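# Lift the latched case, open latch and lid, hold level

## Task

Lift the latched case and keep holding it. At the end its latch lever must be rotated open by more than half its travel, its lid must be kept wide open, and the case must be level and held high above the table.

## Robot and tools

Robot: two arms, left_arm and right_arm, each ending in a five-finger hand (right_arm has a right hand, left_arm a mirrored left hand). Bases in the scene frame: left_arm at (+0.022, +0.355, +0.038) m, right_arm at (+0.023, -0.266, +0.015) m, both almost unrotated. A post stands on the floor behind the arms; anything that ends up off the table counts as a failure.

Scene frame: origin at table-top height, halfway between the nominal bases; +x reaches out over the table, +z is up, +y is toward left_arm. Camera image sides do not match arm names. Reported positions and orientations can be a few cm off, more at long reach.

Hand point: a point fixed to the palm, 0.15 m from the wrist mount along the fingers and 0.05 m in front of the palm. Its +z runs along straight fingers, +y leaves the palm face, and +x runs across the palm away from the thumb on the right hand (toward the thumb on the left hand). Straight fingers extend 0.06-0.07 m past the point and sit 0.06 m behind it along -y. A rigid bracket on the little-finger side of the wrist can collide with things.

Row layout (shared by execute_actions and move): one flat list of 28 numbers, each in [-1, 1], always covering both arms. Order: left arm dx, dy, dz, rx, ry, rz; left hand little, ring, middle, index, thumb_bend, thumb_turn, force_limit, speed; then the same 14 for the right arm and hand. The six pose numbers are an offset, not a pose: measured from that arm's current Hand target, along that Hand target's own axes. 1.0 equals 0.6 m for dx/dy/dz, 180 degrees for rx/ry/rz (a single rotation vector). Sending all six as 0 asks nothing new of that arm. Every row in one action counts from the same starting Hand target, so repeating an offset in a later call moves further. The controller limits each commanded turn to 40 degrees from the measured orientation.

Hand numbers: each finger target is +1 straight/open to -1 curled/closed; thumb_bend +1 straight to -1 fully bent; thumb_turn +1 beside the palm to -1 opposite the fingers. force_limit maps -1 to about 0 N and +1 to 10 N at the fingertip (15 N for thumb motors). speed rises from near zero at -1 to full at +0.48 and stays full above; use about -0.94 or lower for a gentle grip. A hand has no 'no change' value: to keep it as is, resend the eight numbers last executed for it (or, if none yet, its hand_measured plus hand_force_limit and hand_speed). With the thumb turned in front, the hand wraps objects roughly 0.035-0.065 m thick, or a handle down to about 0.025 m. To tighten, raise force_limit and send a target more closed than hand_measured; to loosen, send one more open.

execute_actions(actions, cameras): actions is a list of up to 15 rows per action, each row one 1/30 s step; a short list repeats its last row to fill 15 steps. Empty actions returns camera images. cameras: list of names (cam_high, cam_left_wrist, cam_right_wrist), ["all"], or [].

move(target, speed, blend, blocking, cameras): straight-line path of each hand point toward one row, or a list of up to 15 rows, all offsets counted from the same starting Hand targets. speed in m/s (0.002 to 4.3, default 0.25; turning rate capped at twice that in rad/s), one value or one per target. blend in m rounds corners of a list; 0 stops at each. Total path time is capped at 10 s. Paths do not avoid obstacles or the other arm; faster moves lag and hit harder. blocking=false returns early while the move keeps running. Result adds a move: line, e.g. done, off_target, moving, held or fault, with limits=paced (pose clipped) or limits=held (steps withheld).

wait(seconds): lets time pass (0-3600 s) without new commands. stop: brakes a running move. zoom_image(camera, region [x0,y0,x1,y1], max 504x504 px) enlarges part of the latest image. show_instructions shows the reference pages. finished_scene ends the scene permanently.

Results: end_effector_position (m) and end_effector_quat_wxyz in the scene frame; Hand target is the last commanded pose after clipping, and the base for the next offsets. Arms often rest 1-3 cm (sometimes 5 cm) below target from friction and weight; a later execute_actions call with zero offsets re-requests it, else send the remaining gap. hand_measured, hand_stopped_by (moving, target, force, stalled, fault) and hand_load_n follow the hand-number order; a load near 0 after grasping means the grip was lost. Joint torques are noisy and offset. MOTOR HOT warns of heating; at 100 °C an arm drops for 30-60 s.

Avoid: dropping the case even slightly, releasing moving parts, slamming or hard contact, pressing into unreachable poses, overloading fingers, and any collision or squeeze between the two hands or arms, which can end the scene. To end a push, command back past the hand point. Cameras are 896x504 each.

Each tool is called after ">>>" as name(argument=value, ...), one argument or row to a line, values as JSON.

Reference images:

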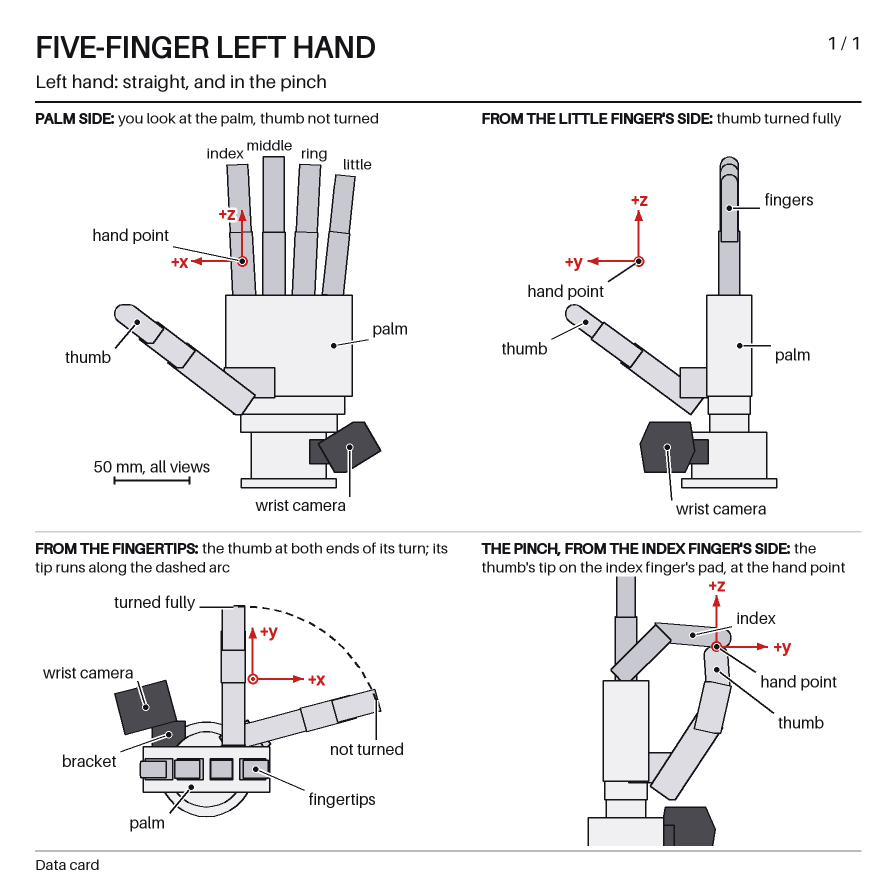

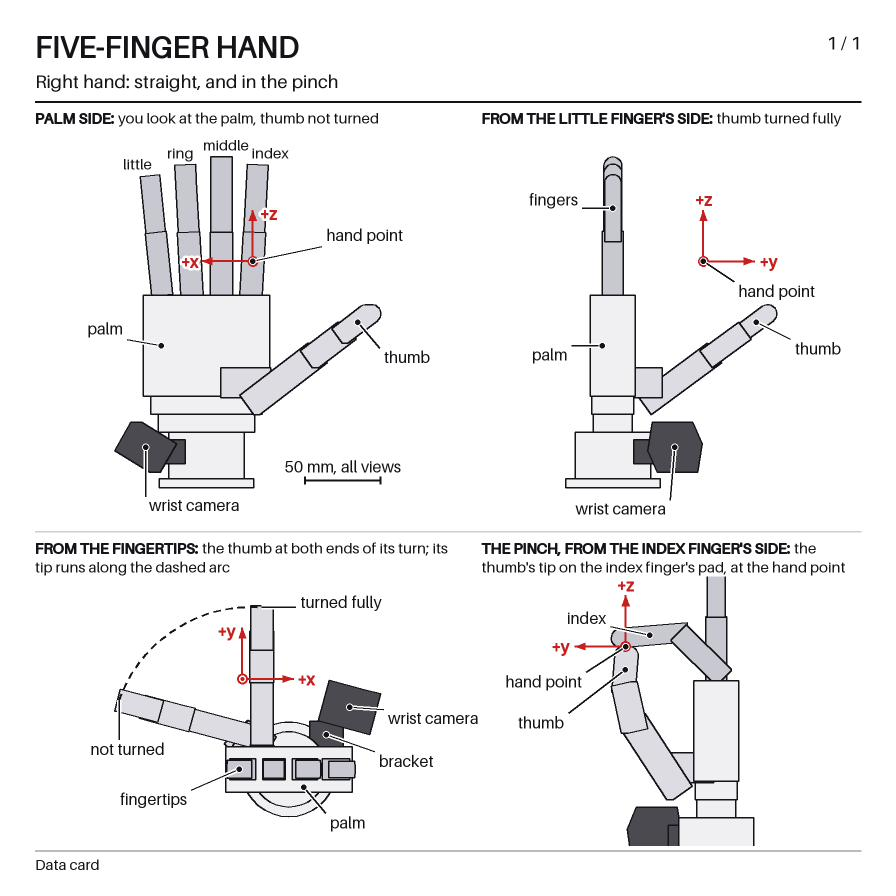

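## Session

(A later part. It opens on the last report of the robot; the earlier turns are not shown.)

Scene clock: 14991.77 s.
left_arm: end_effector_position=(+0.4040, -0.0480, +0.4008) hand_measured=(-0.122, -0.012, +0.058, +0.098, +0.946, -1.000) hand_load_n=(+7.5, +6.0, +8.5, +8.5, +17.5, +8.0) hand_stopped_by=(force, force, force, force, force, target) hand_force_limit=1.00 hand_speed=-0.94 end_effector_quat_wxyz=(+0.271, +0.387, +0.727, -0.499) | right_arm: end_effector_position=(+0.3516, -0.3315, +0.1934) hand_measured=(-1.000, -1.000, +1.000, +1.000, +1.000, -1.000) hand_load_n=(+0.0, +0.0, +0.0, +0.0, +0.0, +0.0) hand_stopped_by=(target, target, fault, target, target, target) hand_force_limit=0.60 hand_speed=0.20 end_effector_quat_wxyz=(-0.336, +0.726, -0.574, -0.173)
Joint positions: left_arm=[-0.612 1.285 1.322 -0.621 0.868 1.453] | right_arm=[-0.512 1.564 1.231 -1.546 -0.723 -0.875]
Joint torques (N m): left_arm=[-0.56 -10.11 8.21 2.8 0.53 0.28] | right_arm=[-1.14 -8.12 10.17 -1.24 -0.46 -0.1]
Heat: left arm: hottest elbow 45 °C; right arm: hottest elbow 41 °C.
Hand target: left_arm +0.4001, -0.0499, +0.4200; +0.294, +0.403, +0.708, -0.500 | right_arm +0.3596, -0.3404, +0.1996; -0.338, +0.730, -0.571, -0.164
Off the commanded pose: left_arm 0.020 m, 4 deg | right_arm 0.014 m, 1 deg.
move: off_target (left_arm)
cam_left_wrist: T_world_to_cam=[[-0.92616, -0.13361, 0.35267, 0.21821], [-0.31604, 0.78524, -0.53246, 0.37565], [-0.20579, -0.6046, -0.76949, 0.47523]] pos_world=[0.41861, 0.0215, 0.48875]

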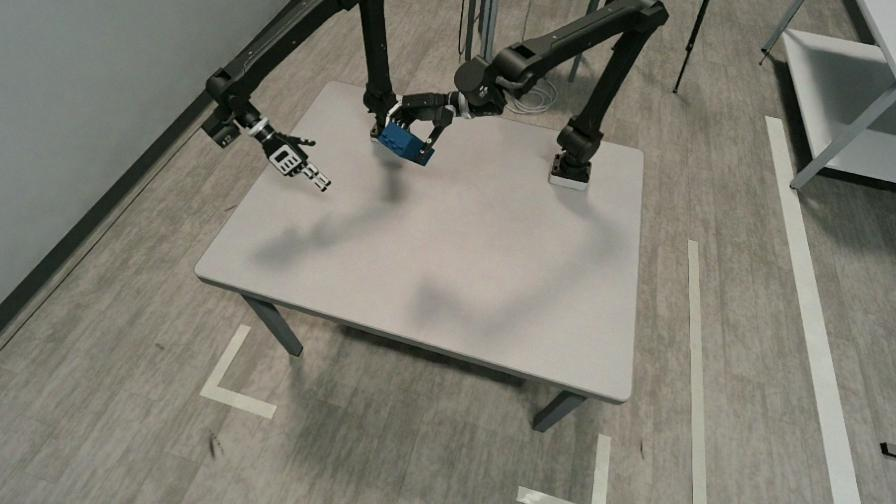

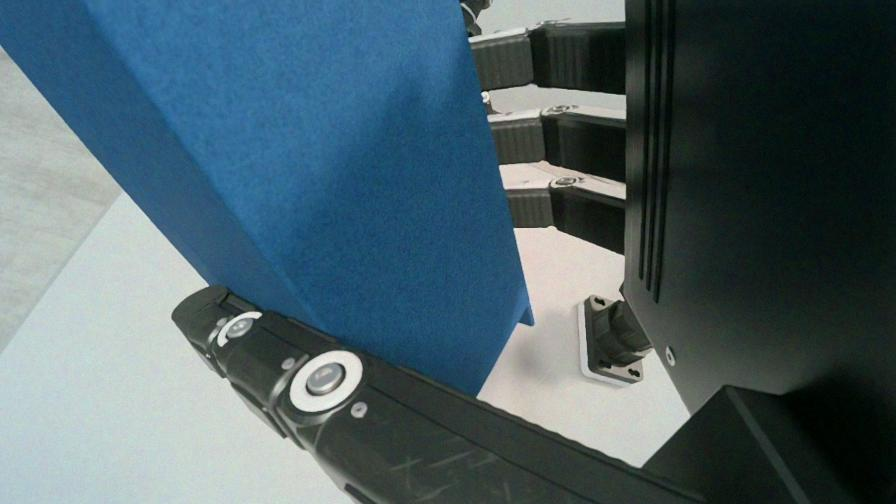

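>>> move(
  target=[
    [-0.1713,-0.0397,-0.0208,-0.0135,-0.1747,0.2835,-0.9,-0.9,-0.8,-0.8,0.3,-1,1.0,-0.94,0,0,0,0,0,0,-1,-1,1,1,1,-1,0.6,0.2],
  ],
  speed=0.1,
  cameras=["cam_high","cam_left_wrist"],
)

>>> zoom_image(
  camera="cam_high",
  region=[340, 50, 480, 170],
)

Scene clock: 15005.47 s.
left_arm: end_effector_position=(+0.4338, -0.0691, +0.5115) hand_measured=(-0.122, -0.012, +0.058, +0.098, +0.946, -1.000) hand_load_n=(+8.0, +6.0, +8.5, +9.0, +17.5, +8.0) hand_stopped_by=(force, force, force, force, force, target) hand_force_limit=1.00 hand_speed=-0.94 end_effector_quat_wxyz=(+0.650, +0.508, +0.393, -0.406) | right_arm: end_effector_position=(+0.3516, -0.3315, +0.1934) hand_measured=(-1.000, -1.000, +1.000, +1.000, +1.000, -1.000) hand_load_n=(+0.0, +0.0, +0.0, +0.0, +0.0, +0.0) hand_stopped_by=(target, target, fault, target, target, target) hand_force_limit=0.60 hand_speed=0.20 end_effector_quat_wxyz=(-0.336, +0.726, -0.574, -0.173)
Joint positions: left_arm=[-0.635 1.229 1.013 0.476 0.823 1.733] | right_arm=[-0.512 1.564 1.231 -1.546 -0.723 -0.875]
Joint torques (N m): left_arm=[-0.5 -7 8.1 3.07 0.01 0.31] | right_arm=[-1.14 -8.12 10.15 -1.25 -0.45 -0.1]
Heat: left arm: hottest elbow 45 °C; right arm: hottest elbow 41 °C.
Hand target: left_arm +0.4310, -0.0708, +0.5195; +0.661, +0.513, +0.376, -0.399 | right_arm +0.3596, -0.3404, +0.1996; -0.338, +0.730, -0.571, -0.164
Off the commanded pose: left_arm 0.009 m, 3 deg | right_arm 0.014 m, 1 deg.
move: off_target (left_arm)
cam_left_wrist: T_world_to_cam=[[-0.8375, -0.16908, -0.51962, 0.60918], [0.40092, 0.456, -0.79456, 0.26086], [0.37129, -0.87377, -0.31411, 0.05201]] pos_world=[0.38629, 0.0295, 0.54015]

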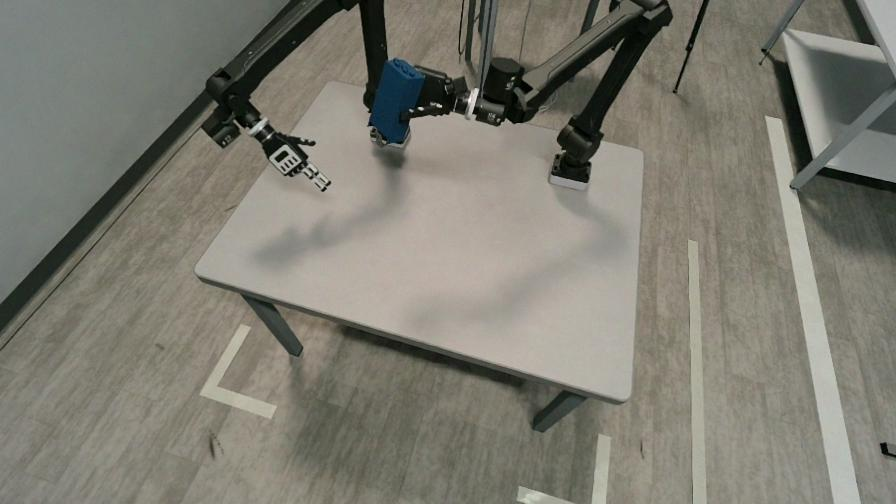

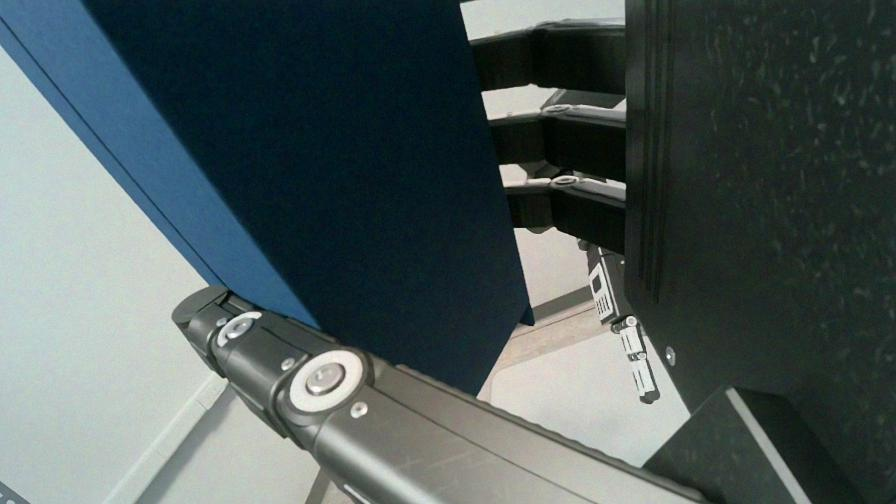

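Scaled by 3.600 from the camera's image (finer frame: 1280x720).

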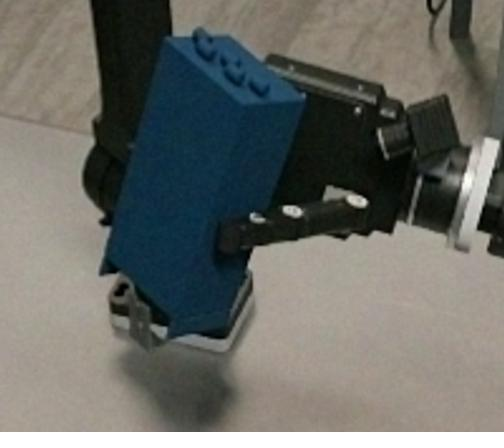

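>>> move(
  target=[
    [-0.1215,0.0765,0.0553,-0.0135,-0.1747,0.2835,-0.9,-0.9,-0.8,-0.8,0.3,-1,1.0,-0.94,0,0,0,0,0,0,-1,-1,1,1,1,-1,0.6,0.2],
  ],
  speed=0.1,
  cameras=["cam_high","cam_left_wrist"],
)

>>> zoom_image(
  camera="cam_high",
  region=[340, 30, 480, 150],
)

Scene clock: 15016.00 s.
left_arm: end_effector_position=(+0.4471, -0.0918, +0.5824) hand_measured=(-0.122, -0.012, +0.058, +0.098, +0.946, -1.000) hand_load_n=(+8.0, +6.0, +8.5, +8.5, +17.5, +7.5) hand_stopped_by=(force, force, force, force, force, target) hand_force_limit=1.00 hand_speed=-0.94 end_effector_quat_wxyz=(+0.840, +0.497, -0.029, -0.214) | right_arm: end_effector_position=(+0.3516, -0.3315, +0.1934) hand_measured=(-1.000, -1.000, +1.000, +1.000, +1.000, -1.000) hand_load_n=(+0.0, +0.0, +0.0, +0.0, +0.0, +0.0) hand_stopped_by=(target, target, fault, target, target, target) hand_force_limit=0.60 hand_speed=0.20 end_effector_quat_wxyz=(-0.336, +0.726, -0.574, -0.173)
Joint positions: left_arm=[-0.613 1.712 1.276 1.537 0.97 1.932] | right_arm=[-0.512 1.564 1.231 -1.546 -0.723 -0.875]
Joint torques (N m): left_arm=[0.56 -11.99 10.8 1.5 -0.68 0.17] | right_arm=[-1.2 -8.18 10.14 -1.21 -0.47 -0.1]
Heat: left arm: hottest elbow 44 °C; right arm: hottest elbow 41 °C.
Hand target: left_arm +0.4467, -0.0857, +0.6094; +0.851, +0.486, -0.058, -0.191 | right_arm +0.3596, -0.3404, +0.1996; -0.338, +0.730, -0.571, -0.164
Off the commanded pose: left_arm 0.027 m, 5 deg | right_arm 0.014 m, 1 deg.
move: off_target (left_arm)
cam_left_wrist: T_world_to_cam=[[-0.14256, -0.4769, -0.86732, 0.51684], [0.94297, 0.20087, -0.26544, -0.25176], [0.3008, -0.8557, 0.42107, -0.34553]] pos_world=[0.41502, 0.00138, 0.52692]

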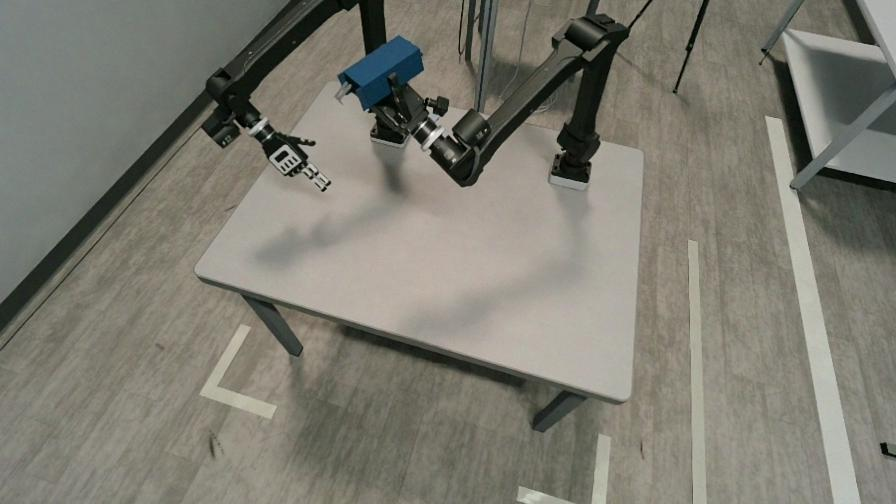

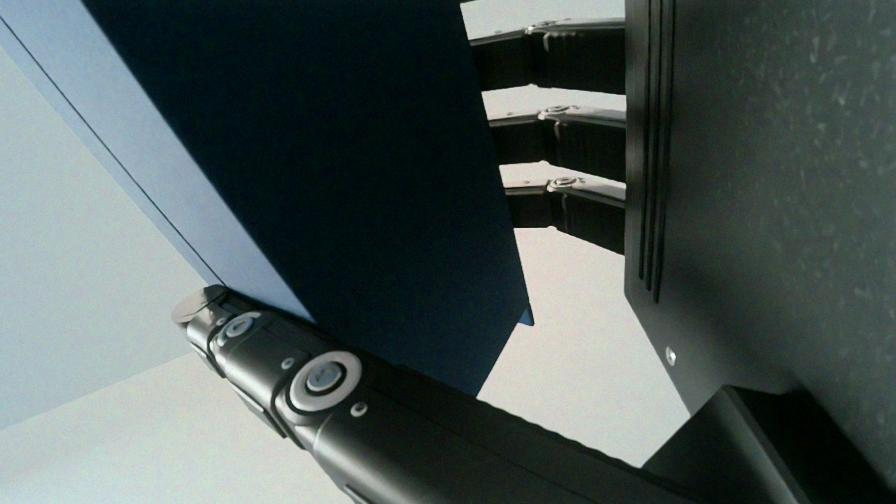

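Scaled by 3.600 from the camera's image (finer frame: 1280x720).

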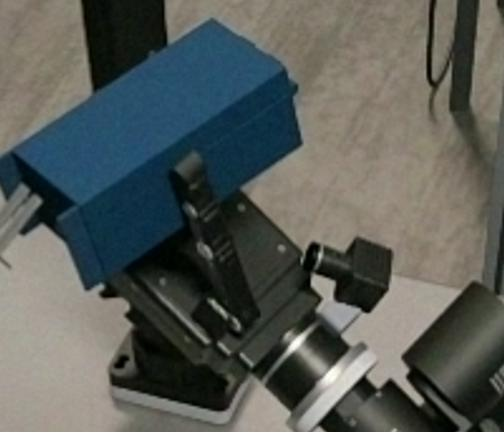

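>>> move(
  target=[
    [0,0,0,0,0,0,-0.9,-0.9,-0.8,-0.8,0.3,-1,1.0,-0.94,-0.3803,-0.2688,-0.2165,0.2632,-0.0775,-0.3042,-1,-1,1,1,1,-1,0.6,0.2],
  ],
  speed=0.15,
  cameras=["cam_high","cam_right_wrist"],
)

>>> zoom_image(
  camera="cam_high",
  region=[300, 30, 440, 150],
)

Scene clock: 15105.70 s.
left_arm: end_effector_position=(+0.4471, -0.0918, +0.5824) hand_measured=(-0.122, -0.012, +0.058, +0.098, +0.946, -1.000) hand_load_n=(+8.0, +6.5, +8.5, +8.5, +17.5, +7.5) hand_stopped_by=(force, force, force, force, force, target) hand_force_limit=1.00 hand_speed=-0.94 end_effector_quat_wxyz=(+0.840, +0.497, -0.029, -0.214) | right_arm: end_effector_position=(+0.4239, -0.2489, +0.4673) hand_measured=(-1.000, -1.000, +1.000, +1.000, +1.000, -1.000) hand_load_n=(+0.0, +0.0, +0.0, +0.0, +0.0, +0.0) hand_stopped_by=(target, target, fault, target, target, target) hand_force_limit=0.60 hand_speed=0.20 end_effector_quat_wxyz=(+0.694, -0.682, +0.188, -0.134)
Joint positions: left_arm=[-0.613 1.712 1.276 1.537 0.97 1.932] | right_arm=[-0.448 1.35 1.53 -1.675 -1.57 -1.417]
Joint torques (N m): left_arm=[0.62 -11.81 10.84 1.47 -0.71 0.17] | right_arm=[0.62 -7.71 11.32 0.44 -0.98 -0.11]
Heat: left arm: hottest elbow 49 °C; right arm: hottest elbow 42 °C.
Hand target: left_arm +0.4467, -0.0857, +0.6093; +0.851, +0.486, -0.058, -0.191 | right_arm +0.4258, -0.2448, +0.4849; +0.690, -0.689, +0.156, -0.156
Off the commanded pose: left_arm 0.028 m, 5 deg | right_arm 0.018 m, 5 deg.
joint at its limit (right arm) — joint 5 (wrist yaw), lower limit.
move: off_target (right_arm)
cam_right_wrist: T_world_to_cam=[[0.19067, -0.08494, -0.97797, 0.35696], [-0.97517, -0.1307, -0.17877, 0.45676], [-0.11263, 0.98778, -0.10775, 0.4587]] pos_world=[0.42902, -0.36307, 0.48018]

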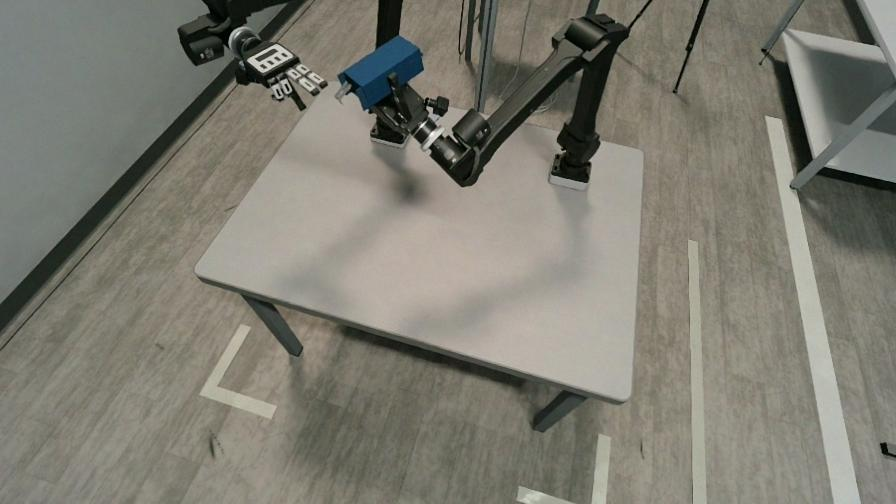

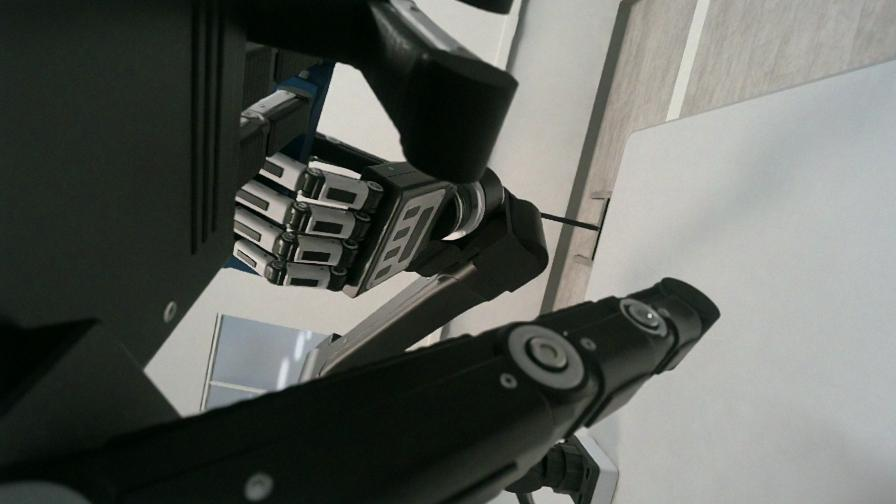

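Scaled by 3.600 from the camera's image (finer frame: 1280x720).

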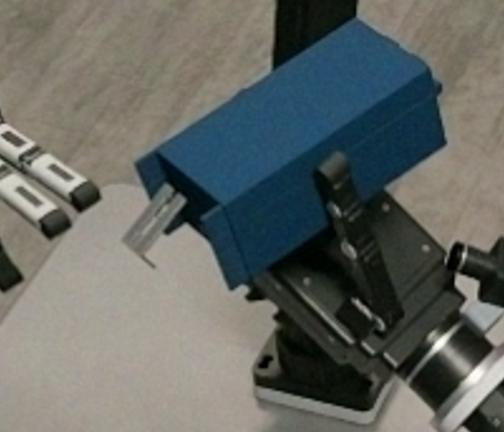

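>>> move(
  target=[
    [0,0,0,0,0,0,-0.9,-0.9,-0.8,-0.8,0.3,-1,1.0,-0.94,0.0447,-0.0045,0.1022,0,0,0,-1,-1,1,1,1,-1,0.6,0.2],
  ],
  speed=0.1,
  cameras=["cam_high","cam_right_wrist"],
)

>>> zoom_image(
  camera="cam_high",
  region=[300, 30, 440, 150],
)

Scene clock: 15165.73 s.
left_arm: end_effector_position=(+0.4471, -0.0918, +0.5824) hand_measured=(-0.122, -0.012, +0.058, +0.098, +0.946, -1.000) hand_load_n=(+7.5, +6.0, +8.5, +8.5, +17.5, +7.5) hand_stopped_by=(force, force, force, force, force, target) hand_force_limit=1.00 hand_speed=-0.94 end_effector_quat_wxyz=(+0.840, +0.497, -0.029, -0.214) | right_arm: end_effector_position=(+0.4724, -0.2044, +0.4743) hand_measured=(-1.000, -1.000, +1.000, +1.000, +1.000, -1.000) hand_load_n=(+0.0, +0.0, +0.0, +0.0, +0.0, +0.0) hand_stopped_by=(target, target, fault, target, target, target) hand_force_limit=0.60 hand_speed=0.20 end_effector_quat_wxyz=(+0.701, -0.697, +0.119, -0.096)
Joint positions: left_arm=[-0.613 1.712 1.276 1.537 0.97 1.932] | right_arm=[-0.292 1.492 1.698 -1.655 -1.571 -1.417]
Joint torques (N m): left_arm=[0.73 -11.99 10.74 1.54 -0.7 0.18] | right_arm=[0.38 -8.7 11.47 0.09 -0.92 0.06]
Heat: left arm: hottest elbow 50 °C; right arm: hottest elbow 43 °C.
Hand target: left_arm +0.4467, -0.0857, +0.6093; +0.851, +0.486, -0.058, -0.191 | right_arm +0.4763, -0.2012, +0.4878; +0.690, -0.689, +0.156, -0.157
Off the commanded pose: left_arm 0.028 m, 5 deg | right_arm 0.014 m, 8 deg.
joint sent to its limit (right arm) — joint 5 (wrist yaw), lower limit. The joint targets are off in orientation, not in position.
move: off_target (right_arm)
cam_right_wrist: T_world_to_cam=[[0.24371, -0.06629, -0.96758, 0.33218], [-0.93443, -0.2832, -0.21596, 0.4783], [-0.2597, 0.95677, -0.13096, 0.49506]] pos_world=[0.49455, -0.31618, 0.48954]

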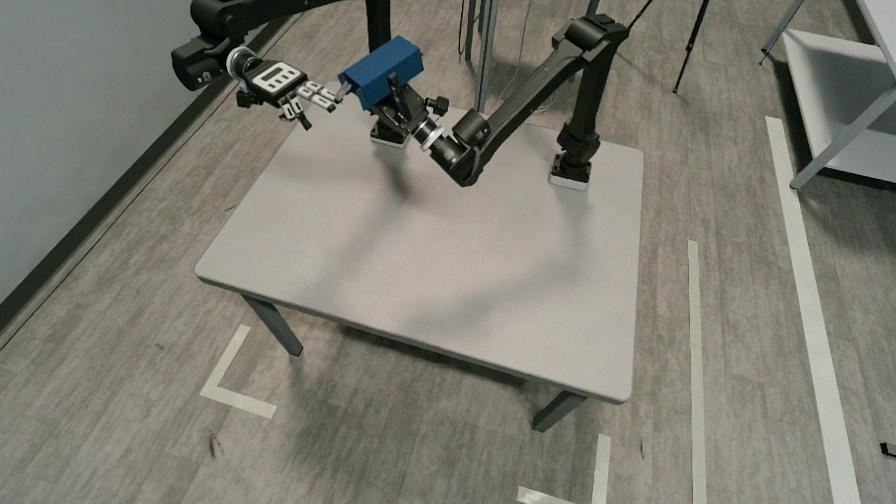

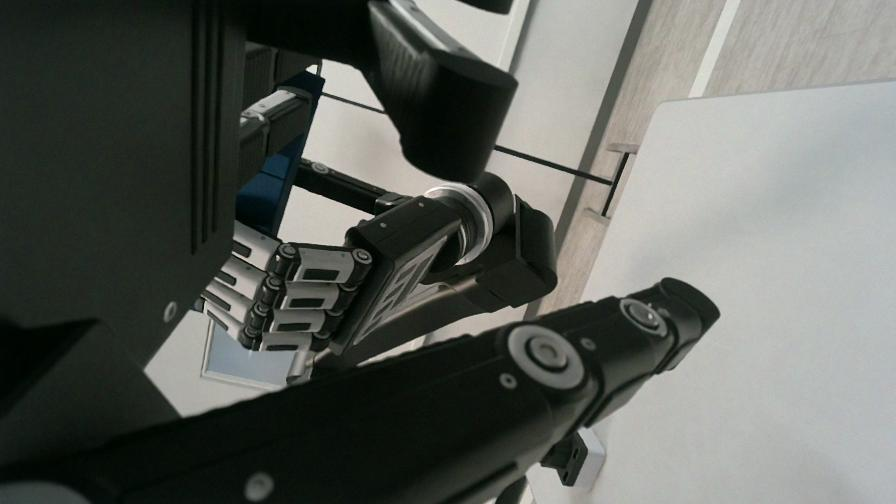

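Scaled by 3.600 from the camera's image (finer frame: 1280x720).

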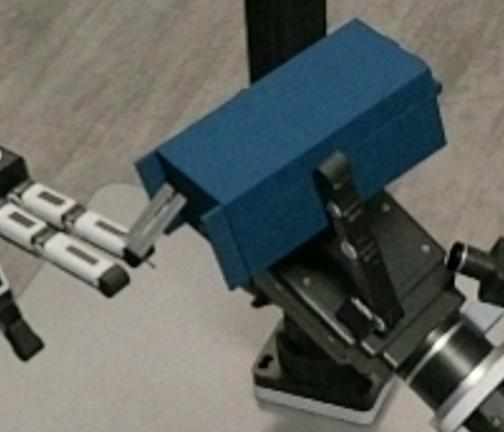

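>>> zoom_image(
  camera="cam_right_wrist",
  region=[220, 40, 380, 240],
)

Scaled by 2.520 from the camera's image (finer frame: 1280x720).

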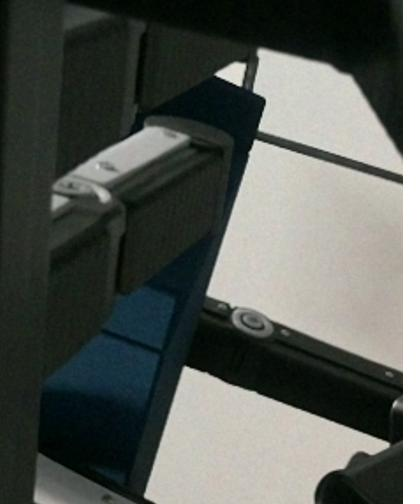

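>>> move(
  target=[
    [0,0,0,0,0,0,-0.9,-0.9,-0.8,-0.8,0.3,-1,1.0,-0.94,0.0833,0,0,0,0,0,-1,-1,1,1,1,-1,0.6,0.2],
  ],
  speed=0.1,
  cameras=["cam_high","cam_right_wrist"],
)

>>> zoom_image(
  camera="cam_right_wrist",
  region=[220, 40, 400, 240],
)

>>> zoom_image(
  camera="cam_high",
  region=[300, 30, 440, 150],
)

Scene clock: 15231.73 s.
left_arm: end_effector_position=(+0.4471, -0.0918, +0.5824) hand_measured=(-0.122, -0.012, +0.058, +0.098, +0.946, -1.000) hand_load_n=(+7.5, +6.0, +8.5, +8.5, +17.5, +7.5) hand_stopped_by=(force, force, force, force, force, target) hand_force_limit=1.00 hand_speed=-0.94 end_effector_quat_wxyz=(+0.840, +0.497, -0.029, -0.214) | right_arm: end_effector_position=(+0.5163, -0.2182, +0.4764) hand_measured=(-1.000, -1.000, +1.000, +1.000, +1.000, -1.000) hand_load_n=(+0.0, +0.0, +0.0, +0.0, +0.0, +0.0) hand_stopped_by=(target, target, fault, target, target, target) hand_force_limit=0.60 hand_speed=0.20 end_effector_quat_wxyz=(+0.700, -0.698, +0.115, -0.099)
Joint positions: left_arm=[-0.613 1.712 1.276 1.537 0.97 1.932] | right_arm=[-0.292 1.613 1.845 -1.655 -1.569 -1.401]
Joint torques (N m): left_arm=[0.79 -11.81 10.78 1.54 -0.72 0.19] | right_arm=[-1.08 -10.11 11.43 0.06 -0.81 0.16]
Heat: left arm: hottest elbow 51 °C; right arm: hottest elbow 43 °C.
Hand target: left_arm +0.4467, -0.0857, +0.6093; +0.851, +0.486, -0.058, -0.191 | right_arm +0.5215, -0.2227, +0.4878; +0.690, -0.689, +0.156, -0.157
Off the commanded pose: left_arm 0.028 m, 5 deg | right_arm 0.013 m, 8 deg.
move: off_target (right_arm)
cam_right_wrist: T_world_to_cam=[[0.25341, -0.07094, -0.96475, 0.31524], [-0.93227, -0.28407, -0.22399, 0.51844], [-0.25817, 0.95617, -0.13812, 0.52252]] pos_world=[0.53834, -0.32998, 0.49243]

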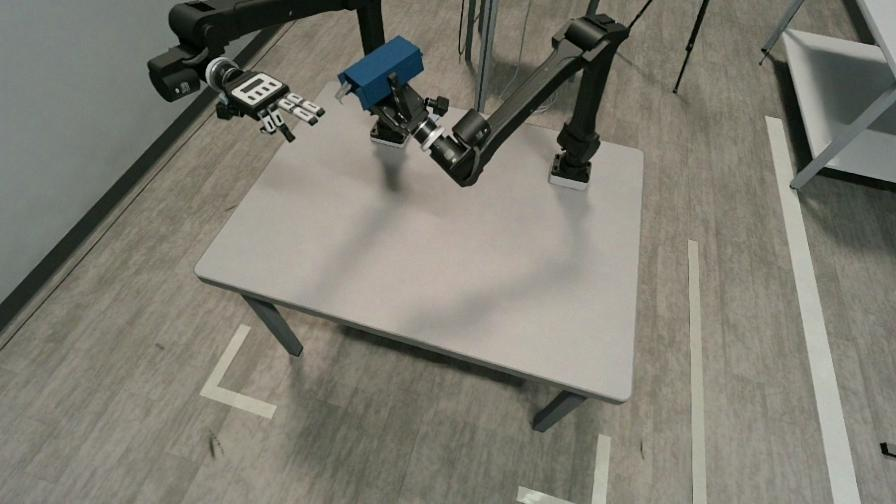

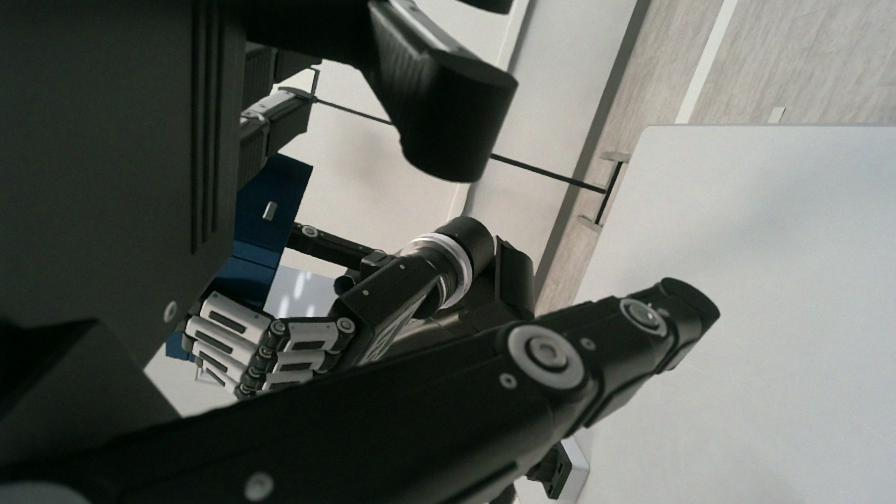

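Scaled by 2.520 from the camera's image (finer frame: 1280x720).

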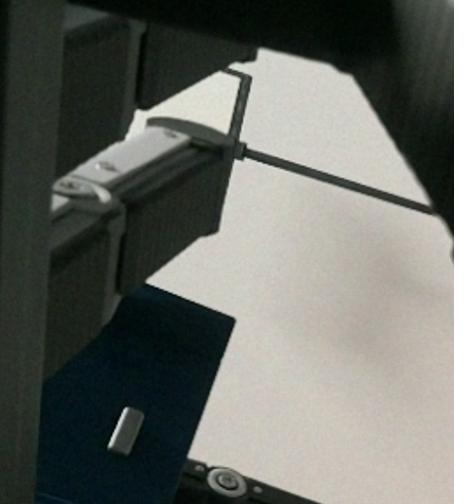

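Scaled by 3.600 from the camera's image (finer frame: 1280x720).

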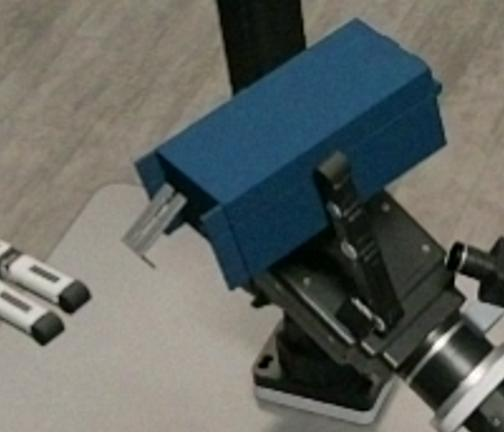

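>>> zoom_image(
  camera="cam_right_wrist",
  region=[200, 130, 340, 330],
)

Scaled by 2.520 from the camera's image (finer frame: 1280x720).

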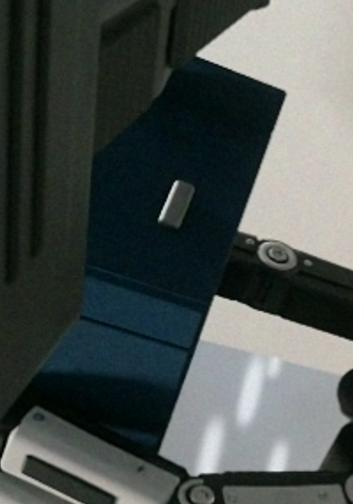

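>>> move(
  target=[
    [0,0,0,0,0,0,-0.9,-0.9,-0.8,-0.8,0.3,-1,1.0,-0.94,0,0.0083,0.058,0,0,0,-1,-1,1,1,1,-1,0.6,0.2],
  ],
  speed=0.1,
  cameras=["cam_high","cam_right_wrist"],
)

>>> zoom_image(
  camera="cam_right_wrist",
  region=[200, 50, 380, 250],
)

>>> zoom_image(
  camera="cam_high",
  region=[300, 30, 440, 150],
)

Scene clock: 15370.13 s.
left_arm: end_effector_position=(+0.4471, -0.0918, +0.5824) hand_measured=(-0.122, -0.012, +0.058, +0.098, +0.946, -1.000) hand_load_n=(+7.5, +6.0, +8.5, +8.5, +17.5, +7.5) hand_stopped_by=(force, force, force, force, force, target) hand_force_limit=1.00 hand_speed=-0.94 end_effector_quat_wxyz=(+0.840, +0.497, -0.029, -0.214) | right_arm: end_effector_position=(+0.5304, -0.1930, +0.4716) hand_measured=(-1.000, -1.000, +1.000, +1.000, +1.000, -1.000) hand_load_n=(+0.0, +0.0, +0.0, +0.0, +0.0, +0.0) hand_stopped_by=(target, target, fault, target, target, target) hand_force_limit=0.60 hand_speed=0.20 end_effector_quat_wxyz=(+0.701, -0.702, +0.099, -0.074)
Joint positions: left_arm=[-0.613 1.712 1.276 1.537 0.97 1.932] | right_arm=[-0.231 1.664 1.898 -1.655 -1.564 -1.386]
Joint torques (N m): left_arm=[0.85 -11.99 10.73 1.51 -0.7 0.16] | right_arm=[-0.03 -10.64 11.45 0.58 -0.81 0.1]
Heat: left arm: hottest elbow 52 °C; right arm: hottest elbow 45 °C.
Hand target: left_arm +0.4467, -0.0857, +0.6093; +0.851, +0.486, -0.058, -0.191 | right_arm +0.5365, -0.1913, +0.4828; +0.690, -0.689, +0.156, -0.156
Off the commanded pose: left_arm 0.028 m, 5 deg | right_arm 0.013 m, 12 deg.
move: off_target (right_arm)
cam_right_wrist: T_world_to_cam=[[0.24393, -0.05716, -0.96811, 0.31813], [-0.91648, -0.34001, -0.21085, 0.51234], [-0.31711, 0.93868, -0.13533, 0.52789]] pos_world=[0.55935, -0.30313, 0.48744]

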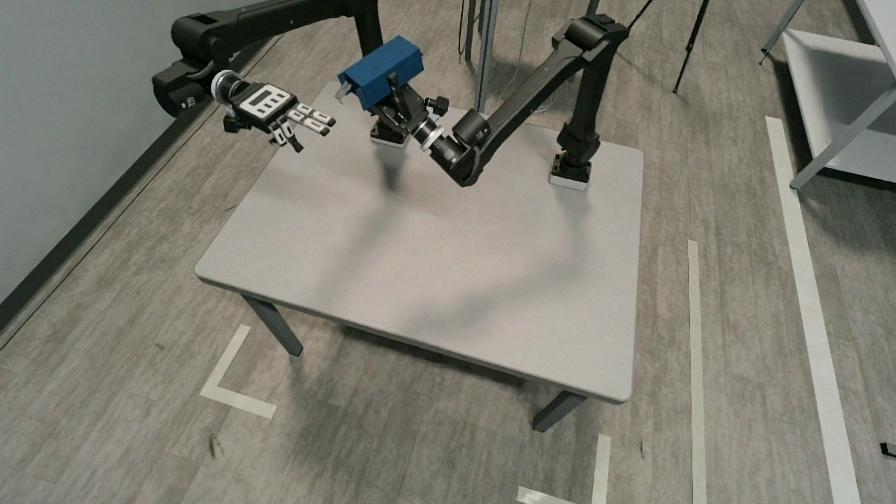

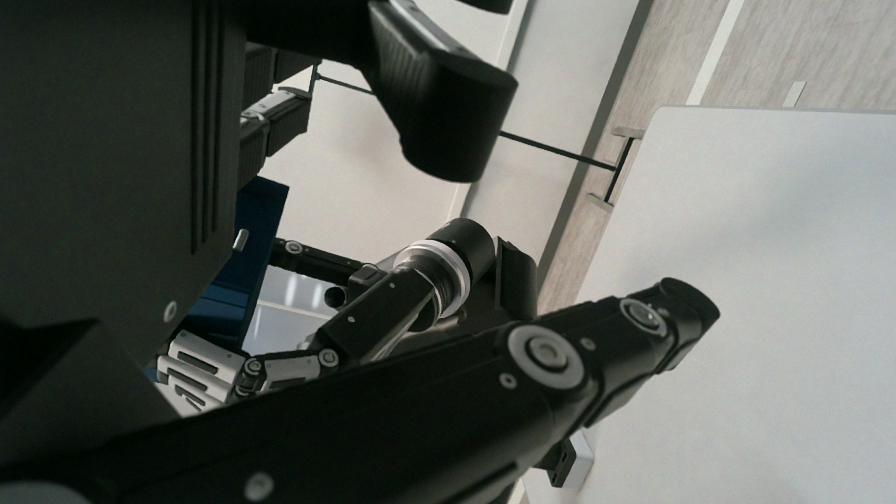

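Scaled by 2.520 from the camera's image (finer frame: 1280x720).

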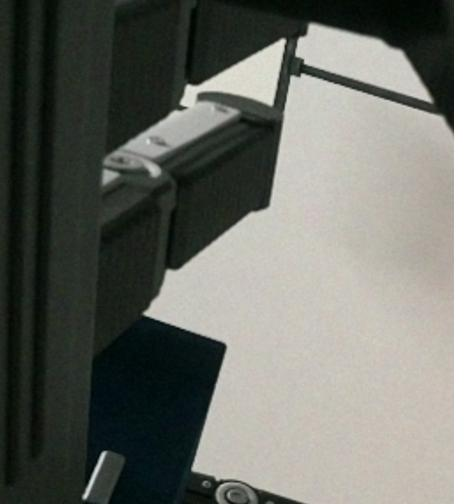

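Scaled by 3.600 from the camera's image (finer frame: 1280x720).

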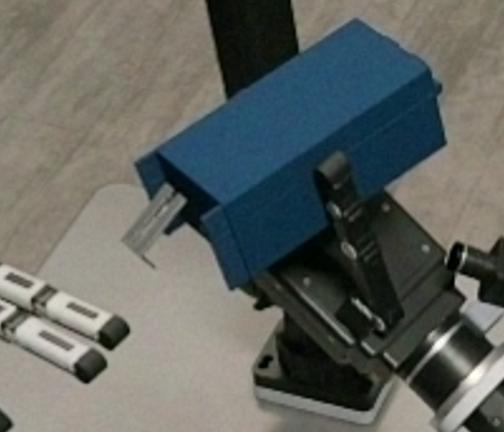

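>>> move(
  target=[
    [0,0,0,0,0,0,-0.9,-0.9,-0.8,-0.8,0.3,-1,1.0,-0.94,-0.05,0.0083,0,0,0,0,-1,-1,1,1,1,-1,0.6,0.2],
  ],
  speed=0.08,
  cameras=["cam_high","cam_right_wrist"],
)

>>> zoom_image(
  camera="cam_right_wrist",
  region=[200, 50, 380, 250],
)

>>> zoom_image(
  camera="cam_high",
  region=[300, 30, 440, 150],
)

Scene clock: 15408.80 s.
left_arm: end_effector_position=(+0.4471, -0.0918, +0.5824) hand_measured=(-0.122, -0.012, +0.058, +0.098, +0.946, -1.000) hand_load_n=(+8.0, +6.0, +8.5, +8.5, +17.5, +7.5) hand_stopped_by=(force, force, force, force, force, target) hand_force_limit=1.00 hand_speed=-0.94 end_effector_quat_wxyz=(+0.840, +0.497, -0.029, -0.214) | right_arm: end_effector_position=(+0.5135, -0.1855, +0.4711) hand_measured=(-1.000, -1.000, +1.000, +1.000, +1.000, -1.000) hand_load_n=(+0.0, +0.0, +0.0, +0.0, +0.0, +0.0) hand_stopped_by=(target, target, fault, target, target, target) hand_force_limit=0.60 hand_speed=0.20 end_effector_quat_wxyz=(+0.700, -0.704, +0.095, -0.072)
Joint positions: left_arm=[-0.613 1.712 1.276 1.537 0.97 1.932] | right_arm=[-0.223 1.615 1.836 -1.639 -1.562 -1.386]
Joint torques (N m): left_arm=[0.67 -12.04 10.82 1.54 -0.73 0.17] | right_arm=[0.62 -11.99 8.01 0.59 -0.82 0]
Heat: left arm: hottest elbow 52 °C; right arm: hottest elbow 46 °C.
Hand target: left_arm +0.4467, -0.0857, +0.6093; +0.851, +0.486, -0.058, -0.191 | right_arm +0.5094, -0.1783, +0.4779; +0.690, -0.689, +0.156, -0.157
Off the commanded pose: left_arm 0.028 m, 5 deg | right_arm 0.011 m, 12 deg.
move: off_target (right_arm)
cam_right_wrist: T_world_to_cam=[[0.2463, -0.05822, -0.96744, 0.3204], [-0.91367, -0.34695, -0.21173, 0.49692], [-0.32332, 0.93608, -0.13864, 0.51971]] pos_world=[0.54315, -0.29543, 0.48724]

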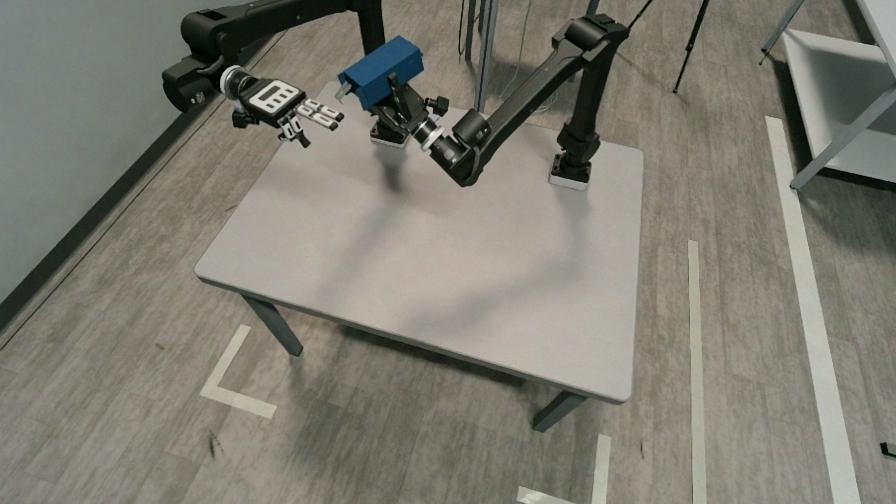

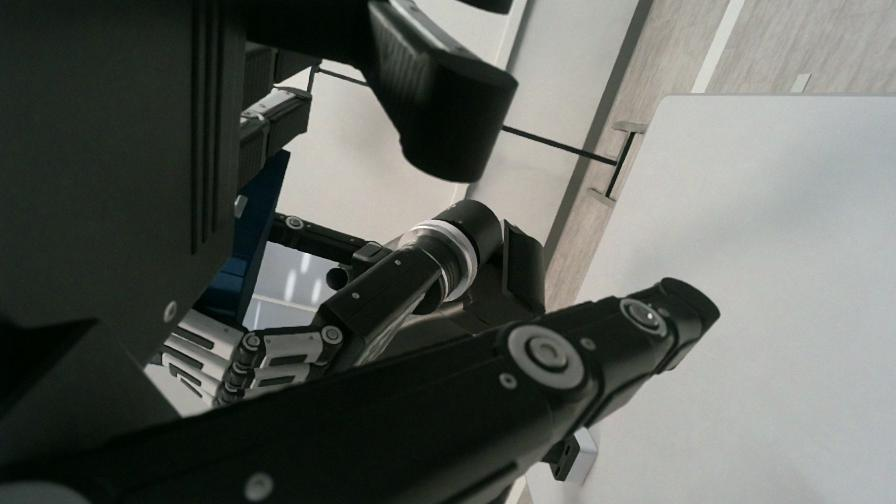

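Scaled by 2.520 from the camera's image (finer frame: 1280x720).

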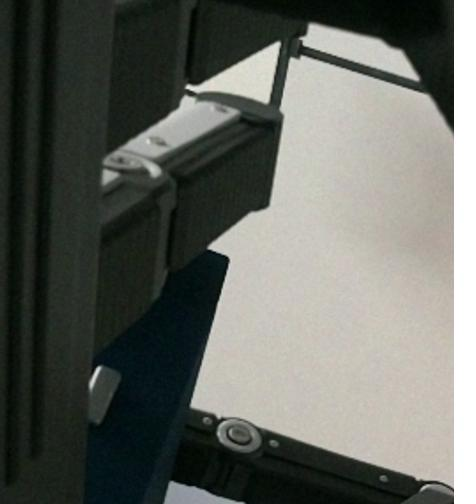

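Scaled by 3.600 from the camera's image (finer frame: 1280x720).

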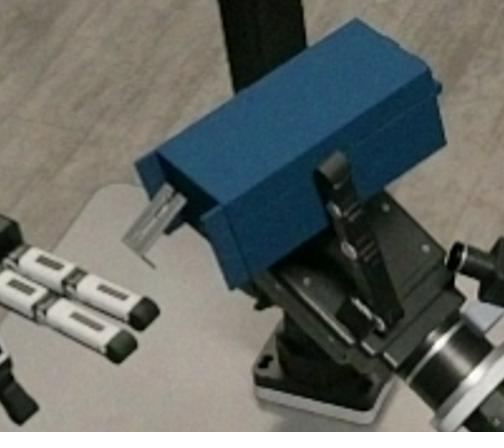

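>>> move(
  target=[
    [0,0,0,0,0,0,-0.9,-0.9,-0.8,-0.8,0.3,-1,1.0,-0.94,-0.0333,0.0083,0,0,0,0,-1,-1,1,1,1,-1,0.6,0.2],
  ],
  speed=0.06,
  cameras=["cam_high","cam_right_wrist"],
)

>>> zoom_image(
  camera="cam_right_wrist",
  region=[200, 50, 380, 250],
)

>>> zoom_image(
  camera="cam_high",
  region=[300, 30, 440, 150],
)

Scene clock: 15421.17 s.
left_arm: end_effector_position=(+0.4471, -0.0918, +0.5824) hand_measured=(-0.122, -0.012, +0.058, +0.098, +0.946, -1.000) hand_load_n=(+7.5, +6.0, +8.5, +8.5, +17.5, +7.5) hand_stopped_by=(force, force, force, force, force, target) hand_force_limit=1.00 hand_speed=-0.94 end_effector_quat_wxyz=(+0.840, +0.497, -0.029, -0.214) | right_arm: end_effector_position=(+0.4957, -0.1769, +0.4664) hand_measured=(-1.000, -1.000, +1.000, +1.000, +1.000, -1.000) hand_load_n=(+0.0, +0.0, +0.0, +0.0, +0.0, +0.0) hand_stopped_by=(target, target, fault, target, target, target) hand_force_limit=0.60 hand_speed=0.20 end_effector_quat_wxyz=(+0.701, -0.704, +0.091, -0.070)
Joint positions: left_arm=[-0.613 1.712 1.276 1.537 0.97 1.932] | right_arm=[-0.214 1.563 1.761 -1.614 -1.562 -1.386]
Joint torques (N m): left_arm=[0.79 -11.93 10.84 1.52 -0.73 0.17] | right_arm=[0.73 -11.28 8.12 0.59 -0.81 0.03]
Heat: left arm: hottest elbow 52 °C; right arm: hottest elbow 45 °C.
Hand target: left_arm +0.4467, -0.0857, +0.6093; +0.851, +0.486, -0.058, -0.191 | right_arm +0.4914, -0.1697, +0.4728; +0.690, -0.689, +0.157, -0.156
Off the commanded pose: left_arm 0.028 m, 5 deg | right_arm 0.011 m, 13 deg.
move: off_target (right_arm)
cam_right_wrist: T_world_to_cam=[[0.24904, -0.05634, -0.96685, 0.31942], [-0.90984, -0.35575, -0.21363, 0.48006], [-0.33192, 0.93288, -0.13986, 0.50951]] pos_world=[0.52634, -0.28654, 0.48264]

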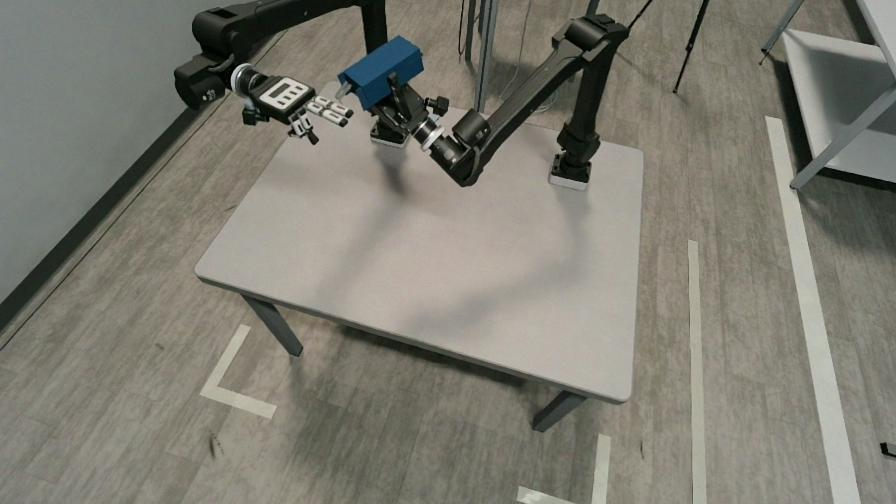

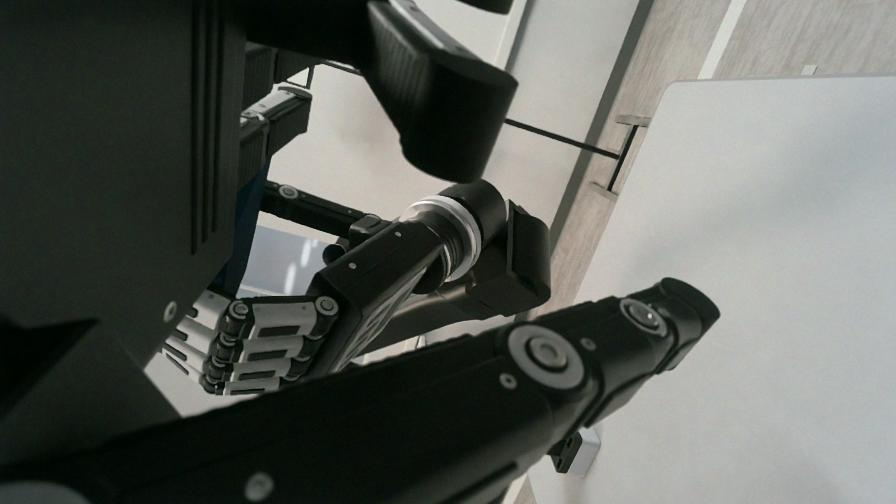

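Scaled by 2.520 from the camera's image (finer frame: 1280x720).

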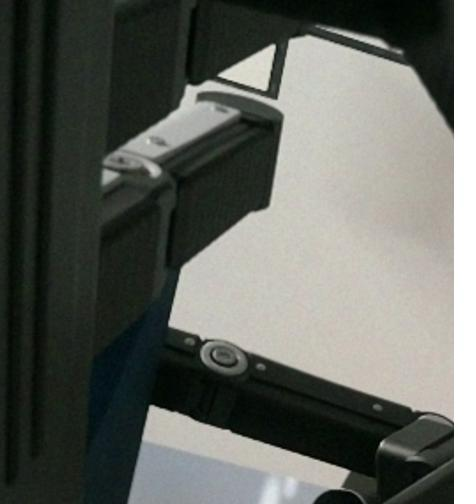

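Scaled by 3.600 from the camera's image (finer frame: 1280x720).

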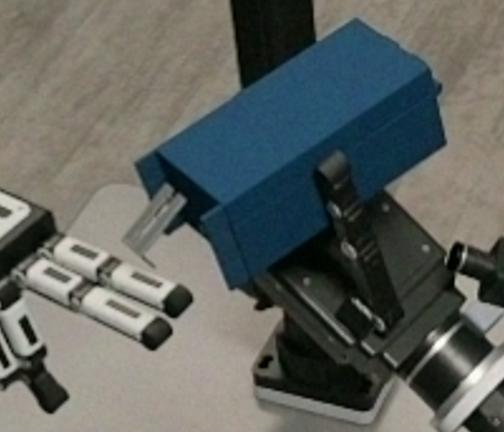

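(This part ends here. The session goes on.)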